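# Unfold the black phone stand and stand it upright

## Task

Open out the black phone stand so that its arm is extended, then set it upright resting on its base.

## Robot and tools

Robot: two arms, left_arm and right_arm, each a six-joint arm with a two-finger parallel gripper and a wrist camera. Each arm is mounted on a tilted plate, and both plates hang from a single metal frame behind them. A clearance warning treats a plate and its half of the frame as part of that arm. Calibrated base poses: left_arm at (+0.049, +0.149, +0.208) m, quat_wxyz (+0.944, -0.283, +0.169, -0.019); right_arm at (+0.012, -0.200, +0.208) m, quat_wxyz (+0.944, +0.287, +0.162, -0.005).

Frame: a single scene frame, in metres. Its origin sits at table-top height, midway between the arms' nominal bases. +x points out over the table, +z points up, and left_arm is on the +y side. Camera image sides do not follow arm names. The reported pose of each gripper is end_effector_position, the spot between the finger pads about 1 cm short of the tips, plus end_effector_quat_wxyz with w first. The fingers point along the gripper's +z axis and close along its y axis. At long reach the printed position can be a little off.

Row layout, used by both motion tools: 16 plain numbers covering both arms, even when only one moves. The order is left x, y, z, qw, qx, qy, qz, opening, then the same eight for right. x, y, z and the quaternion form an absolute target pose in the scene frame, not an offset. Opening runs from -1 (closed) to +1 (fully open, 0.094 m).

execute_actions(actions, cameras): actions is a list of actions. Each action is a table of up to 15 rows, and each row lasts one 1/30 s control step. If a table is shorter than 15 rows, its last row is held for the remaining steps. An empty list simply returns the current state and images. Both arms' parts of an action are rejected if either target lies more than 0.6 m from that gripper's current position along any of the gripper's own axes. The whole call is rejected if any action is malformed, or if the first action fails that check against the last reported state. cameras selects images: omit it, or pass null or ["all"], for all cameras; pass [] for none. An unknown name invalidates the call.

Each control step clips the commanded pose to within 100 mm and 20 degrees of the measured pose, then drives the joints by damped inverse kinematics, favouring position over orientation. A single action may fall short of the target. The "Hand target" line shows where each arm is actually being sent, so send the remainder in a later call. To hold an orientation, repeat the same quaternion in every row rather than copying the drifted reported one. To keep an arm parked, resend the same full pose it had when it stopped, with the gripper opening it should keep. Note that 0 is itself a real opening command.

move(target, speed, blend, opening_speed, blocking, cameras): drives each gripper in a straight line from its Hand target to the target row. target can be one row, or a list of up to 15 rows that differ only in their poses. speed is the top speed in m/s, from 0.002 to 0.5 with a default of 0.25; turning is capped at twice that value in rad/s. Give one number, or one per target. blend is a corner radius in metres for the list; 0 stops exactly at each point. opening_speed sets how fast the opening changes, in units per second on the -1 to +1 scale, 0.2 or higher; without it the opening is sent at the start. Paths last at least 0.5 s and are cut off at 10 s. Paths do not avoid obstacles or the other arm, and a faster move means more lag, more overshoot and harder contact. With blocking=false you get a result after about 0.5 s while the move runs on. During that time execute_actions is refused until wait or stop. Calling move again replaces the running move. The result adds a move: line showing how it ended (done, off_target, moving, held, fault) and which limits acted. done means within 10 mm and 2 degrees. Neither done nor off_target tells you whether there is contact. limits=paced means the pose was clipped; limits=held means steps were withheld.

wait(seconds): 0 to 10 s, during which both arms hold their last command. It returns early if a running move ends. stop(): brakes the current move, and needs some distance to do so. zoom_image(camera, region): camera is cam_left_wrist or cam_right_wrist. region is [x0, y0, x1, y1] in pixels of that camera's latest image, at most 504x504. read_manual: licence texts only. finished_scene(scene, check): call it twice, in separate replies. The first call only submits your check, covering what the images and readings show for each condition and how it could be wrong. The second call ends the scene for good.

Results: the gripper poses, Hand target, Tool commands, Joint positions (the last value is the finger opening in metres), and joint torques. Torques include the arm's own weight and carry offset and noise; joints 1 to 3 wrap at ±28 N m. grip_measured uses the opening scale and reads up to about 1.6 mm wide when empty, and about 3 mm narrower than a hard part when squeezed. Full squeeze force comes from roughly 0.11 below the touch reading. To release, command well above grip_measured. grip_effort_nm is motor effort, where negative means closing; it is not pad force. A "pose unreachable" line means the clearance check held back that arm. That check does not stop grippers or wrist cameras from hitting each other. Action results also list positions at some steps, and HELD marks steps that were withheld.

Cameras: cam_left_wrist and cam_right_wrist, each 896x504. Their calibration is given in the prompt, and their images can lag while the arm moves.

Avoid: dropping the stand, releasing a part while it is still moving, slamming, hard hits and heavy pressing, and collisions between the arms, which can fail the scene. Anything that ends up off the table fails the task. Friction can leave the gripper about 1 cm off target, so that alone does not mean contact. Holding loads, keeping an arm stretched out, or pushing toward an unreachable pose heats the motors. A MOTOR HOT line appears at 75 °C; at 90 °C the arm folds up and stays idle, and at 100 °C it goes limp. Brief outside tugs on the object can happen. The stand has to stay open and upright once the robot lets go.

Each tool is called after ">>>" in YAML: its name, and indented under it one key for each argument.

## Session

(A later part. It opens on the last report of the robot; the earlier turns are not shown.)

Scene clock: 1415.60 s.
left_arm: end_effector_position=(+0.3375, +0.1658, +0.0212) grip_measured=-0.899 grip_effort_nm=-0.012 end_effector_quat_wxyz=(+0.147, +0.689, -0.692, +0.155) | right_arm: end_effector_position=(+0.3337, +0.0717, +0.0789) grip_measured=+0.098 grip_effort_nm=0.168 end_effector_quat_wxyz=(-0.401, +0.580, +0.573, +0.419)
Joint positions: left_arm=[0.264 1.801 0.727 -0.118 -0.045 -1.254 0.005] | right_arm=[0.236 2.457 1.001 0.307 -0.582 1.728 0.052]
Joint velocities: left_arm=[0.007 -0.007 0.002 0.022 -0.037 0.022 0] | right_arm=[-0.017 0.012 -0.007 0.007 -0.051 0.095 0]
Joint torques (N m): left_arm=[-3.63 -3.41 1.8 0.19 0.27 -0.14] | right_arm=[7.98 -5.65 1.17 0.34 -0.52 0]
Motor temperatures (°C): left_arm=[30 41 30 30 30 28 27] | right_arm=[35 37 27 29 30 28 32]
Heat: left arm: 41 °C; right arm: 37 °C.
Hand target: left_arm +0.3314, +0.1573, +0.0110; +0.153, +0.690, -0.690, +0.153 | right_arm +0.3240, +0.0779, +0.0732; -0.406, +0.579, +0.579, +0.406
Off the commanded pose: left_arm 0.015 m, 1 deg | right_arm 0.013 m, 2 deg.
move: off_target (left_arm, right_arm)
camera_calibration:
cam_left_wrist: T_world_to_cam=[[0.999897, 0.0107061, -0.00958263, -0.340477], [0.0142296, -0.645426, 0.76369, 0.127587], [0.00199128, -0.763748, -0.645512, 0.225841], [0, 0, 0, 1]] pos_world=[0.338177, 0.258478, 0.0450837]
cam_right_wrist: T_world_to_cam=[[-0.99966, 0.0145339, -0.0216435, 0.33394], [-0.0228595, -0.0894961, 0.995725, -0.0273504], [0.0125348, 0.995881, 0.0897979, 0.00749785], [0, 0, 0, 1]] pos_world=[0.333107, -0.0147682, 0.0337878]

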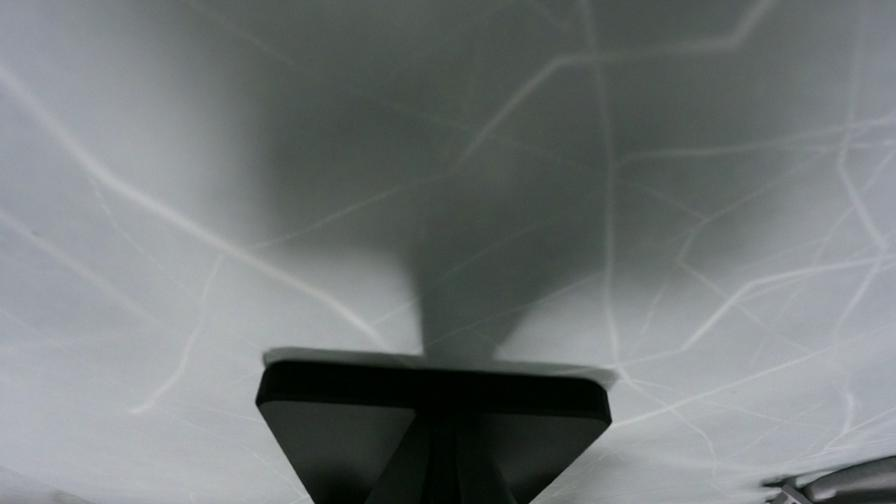

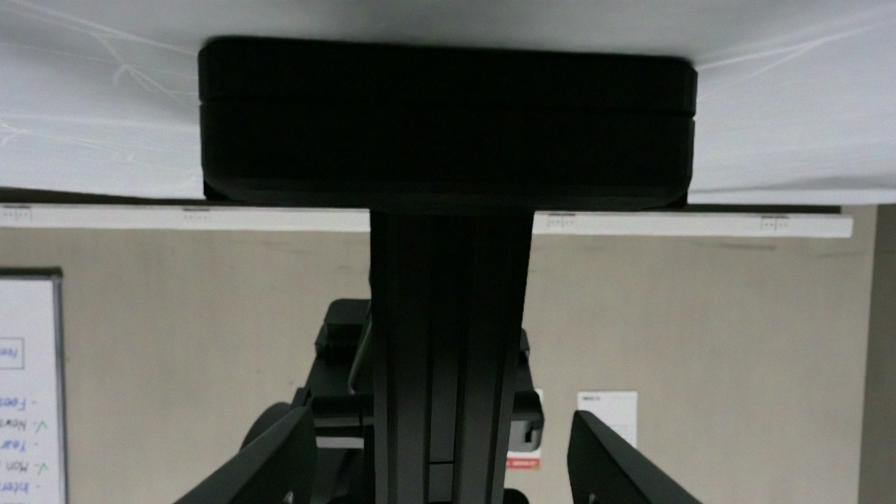

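Clean release. Retreat both.

>>> move:
  target:
    - [0.332,0.162,0.035,-0.153,-0.690,0.690,-0.153,-0.90,0.327,0.04,0.095,-0.4055,0.5792,0.5792,0.4055,0.1]
    - [0.34,0.205,0.10,-0.153,-0.690,0.690,-0.153,-0.90,0.328,-0.03,0.13,-0.3827,0.5946,0.5946,0.3827,0.1]
    - [0.43,0.22,0.17,-0.171,-0.6861,0.6861,-0.171,-0.90,0.33,-0.13,0.16,-0.3827,0.5946,0.5946,0.3827,0.1]
  speed: [0.04,0.1,0.2]

>>> move:
  target: [0.45,0.14,0.135,-0.342,0,0.94,0,-0.9,0.33,-0.13,0.16,-0.3827,0.5946,0.5946,0.3827,0.1]
  speed: 0.25

Scene clock: 1422.00 s.
left_arm: end_effector_position=(+0.4301, +0.2296, +0.1719) grip_measured=-0.899 grip_effort_nm=-0.017 end_effector_quat_wxyz=(+0.157, +0.694, -0.682, +0.173) | right_arm: end_effector_position=(+0.3234, -0.1285, +0.1527) grip_measured=+0.098 grip_effort_nm=0.164 end_effector_quat_wxyz=(-0.378, +0.601, +0.598, +0.372)
Joint positions: left_arm=[0.154 1.578 1.292 -0.907 -0.044 -1.376 0.005] | right_arm=[-0.109 1.75 0.882 -0.527 -0.562 1.332 0.052]
Joint velocities: left_arm=[0.002 -0.022 0.012 -0.007 -0.007 -0.037 0] | right_arm=[-0.022 0.007 0.007 0.051 -0.095 0.007 -0.001]
Joint torques (N m): left_arm=[-5.29 -6.74 7.97 -0.4 0.36 -0.1] | right_arm=[4 -7.94 2.51 -0.57 -0.9 -0.16]
Motor temperatures (°C): left_arm=[30 41 30 30 30 28 27] | right_arm=[35 38 27 29 30 28 32]
Heat: left arm: 41 °C; right arm: 38 °C.
Hand target: left_arm +0.4299, +0.2197, +0.1708; +0.170, +0.686, -0.686, +0.172 | right_arm +0.3262, -0.1308, +0.1598; -0.379, +0.597, +0.595, +0.382
Off the commanded pose: left_arm 0.010 m, 2 deg | right_arm 0.010 m, 2 deg.
move: done
camera_calibration:
cam_left_wrist: T_world_to_cam=[[0.999421, 0.0336397, -0.00519227, -0.43815], [0.0247555, -0.613666, 0.789178, 0.0361744], [0.0233614, -0.788849, -0.614143, 0.362868], [0, 0, 0, 1]] pos_world=[0.428523, 0.323186, 0.192029]
cam_right_wrist: T_world_to_cam=[[-0.999952, -0.00906025, 0.003599, 0.321421], [0.00333115, 0.0294067, 0.999562, -0.112739], [-0.00916211, 0.999526, -0.0293751, 0.225998], [0, 0, 0, 1]] pos_world=[0.323852, -0.219664, 0.118172]

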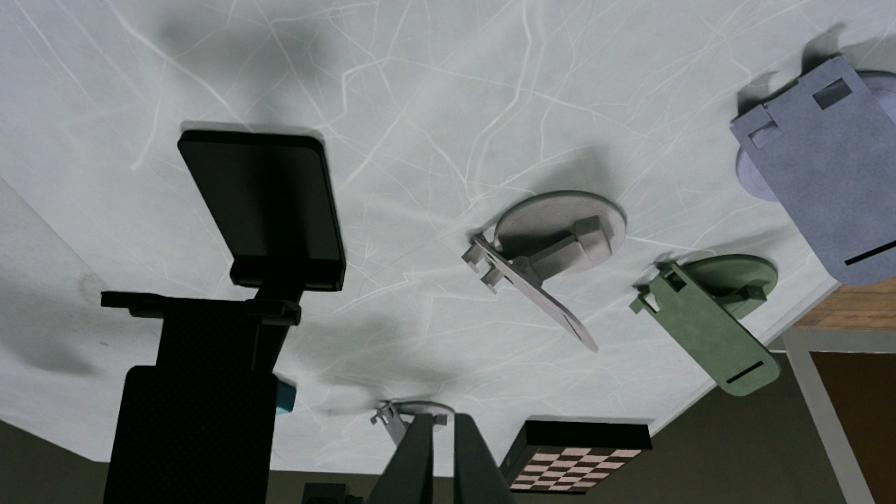

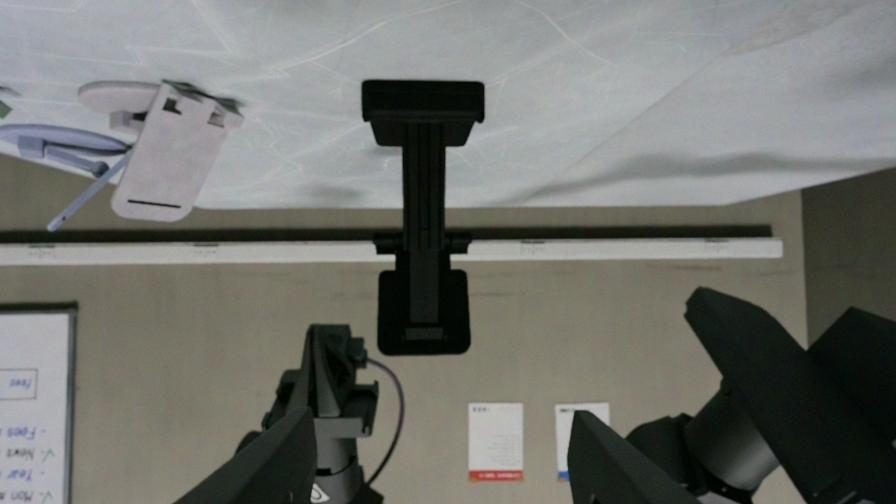

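Scene clock: 1425.97 s.
left_arm: end_effector_position=(+0.4484, +0.1493, +0.1349) grip_measured=-0.899 grip_effort_nm=-0.012 end_effector_quat_wxyz=(-0.253, -0.029, +0.966, -0.039) | right_arm: end_effector_position=(+0.3290, -0.1305, +0.1553) grip_measured=+0.098 grip_effort_nm=0.154 end_effector_quat_wxyz=(-0.376, +0.600, +0.598, +0.376)
Joint positions: left_arm=[-0.139 2.328 2.051 -1.554 -0.405 -0.421 0.005] | right_arm=[-0.109 1.75 0.902 -0.54 -0.567 1.331 0.052]
Joint velocities: left_arm=[-0.002 0.007 0.002 0.007 0.022 -0.037 0] | right_arm=[0.002 0.002 -0.002 -0.037 -0.022 -0.037 -0.001]
Joint torques (N m): left_arm=[-10.09 -8.7 7.84 -1.16 0.09 0.08] | right_arm=[4.18 -6.82 2.65 -0.54 -0.85 -0.11]
Motor temperatures (°C): left_arm=[31 42 31 30 30 28 27] | right_arm=[35 38 27 29 30 28 32]
Heat: left arm: 42 °C; right arm: 38 °C.
Hand target: left_arm +0.4489, +0.1371, +0.1337; -0.252, -0.009, +0.967, -0.036 | right_arm +0.3298, -0.1301, +0.1601; -0.383, +0.595, +0.595, +0.383
Off the commanded pose: left_arm 0.009 m, 12 deg | right_arm 0.005 m, 1 deg.
joint sent to its limit (left arm) — joint 4 (wrist pitch), lower limit. The joint targets are off in orientation, not in position.
move: off_target (left_arm)
camera_calibration:
cam_left_wrist: T_world_to_cam=[[0.0867725, -0.995533, 0.0372122, 0.103239], [-0.57856, -0.0199496, 0.815396, 0.193956], [-0.811011, -0.0922834, -0.577707, 0.541627], [0, 0, 0, 1]] pos_world=[0.542522, 0.15663, 0.150909]
cam_right_wrist: T_world_to_cam=[[-0.999981, -0.0052084, -0.00341967, 0.328531], [-0.00355359, 0.0259235, 0.999658, -0.113494], [-0.00511797, 0.99965, -0.0259415, 0.226291], [0, 0, 0, 1]] pos_world=[0.329279, -0.221558, 0.120449]

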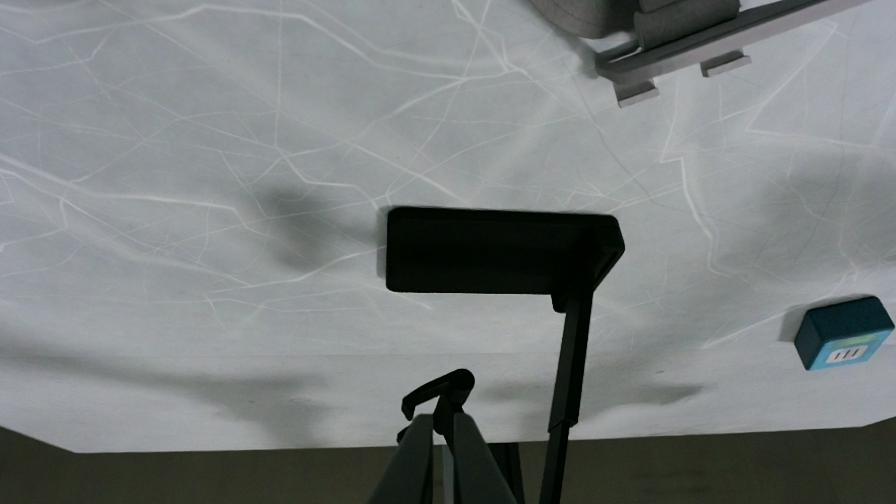

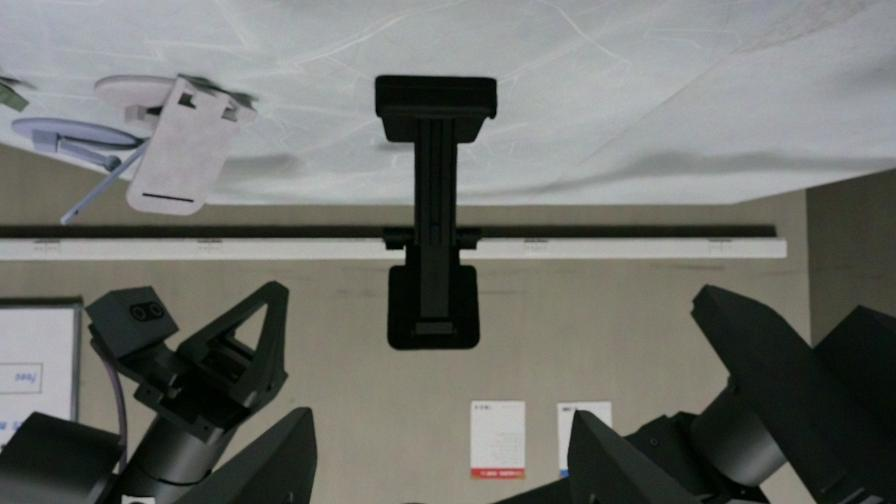

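>>> finished_scene:
  scene: 2
  check: "Latest images from both cameras. Base: opened ~90° to the arm, flat on the table, with only a normal thin shadow at its far end. Both grippers are retreated and the stand is unmoved across two pictures. Arm: pulled out, inner tongue visible beyond the rails up to its stop, ~70 mm, in the right camera and the side view. Plate: opened ~45°, hooks hanging forward and clearly away from the arm, seen in the side and front views. The exact plate angle can't be measured to within a few degrees, but it is similar to scene 1's accepted one. It could fail if a joint threshold were higher than this plate or arm angle, or if the arm weren't fully extended."

This call ended nothing. Check each condition that your pictures could not show: look closer or test it, and mend what is not met. Then call finished_scene again.

>>> finished_scene:
  scene: 2
  check: "Looked again at both final pictures. The base is flat on the table and the stand is free-standing with both grippers clear. The arm is near vertical, with the tongue still extended past the rails to the ~70 mm stop. The plate is open ~45° with hooks in front. Not measurable: exact joint angles to a few degrees."

The scene is finished: the task was done.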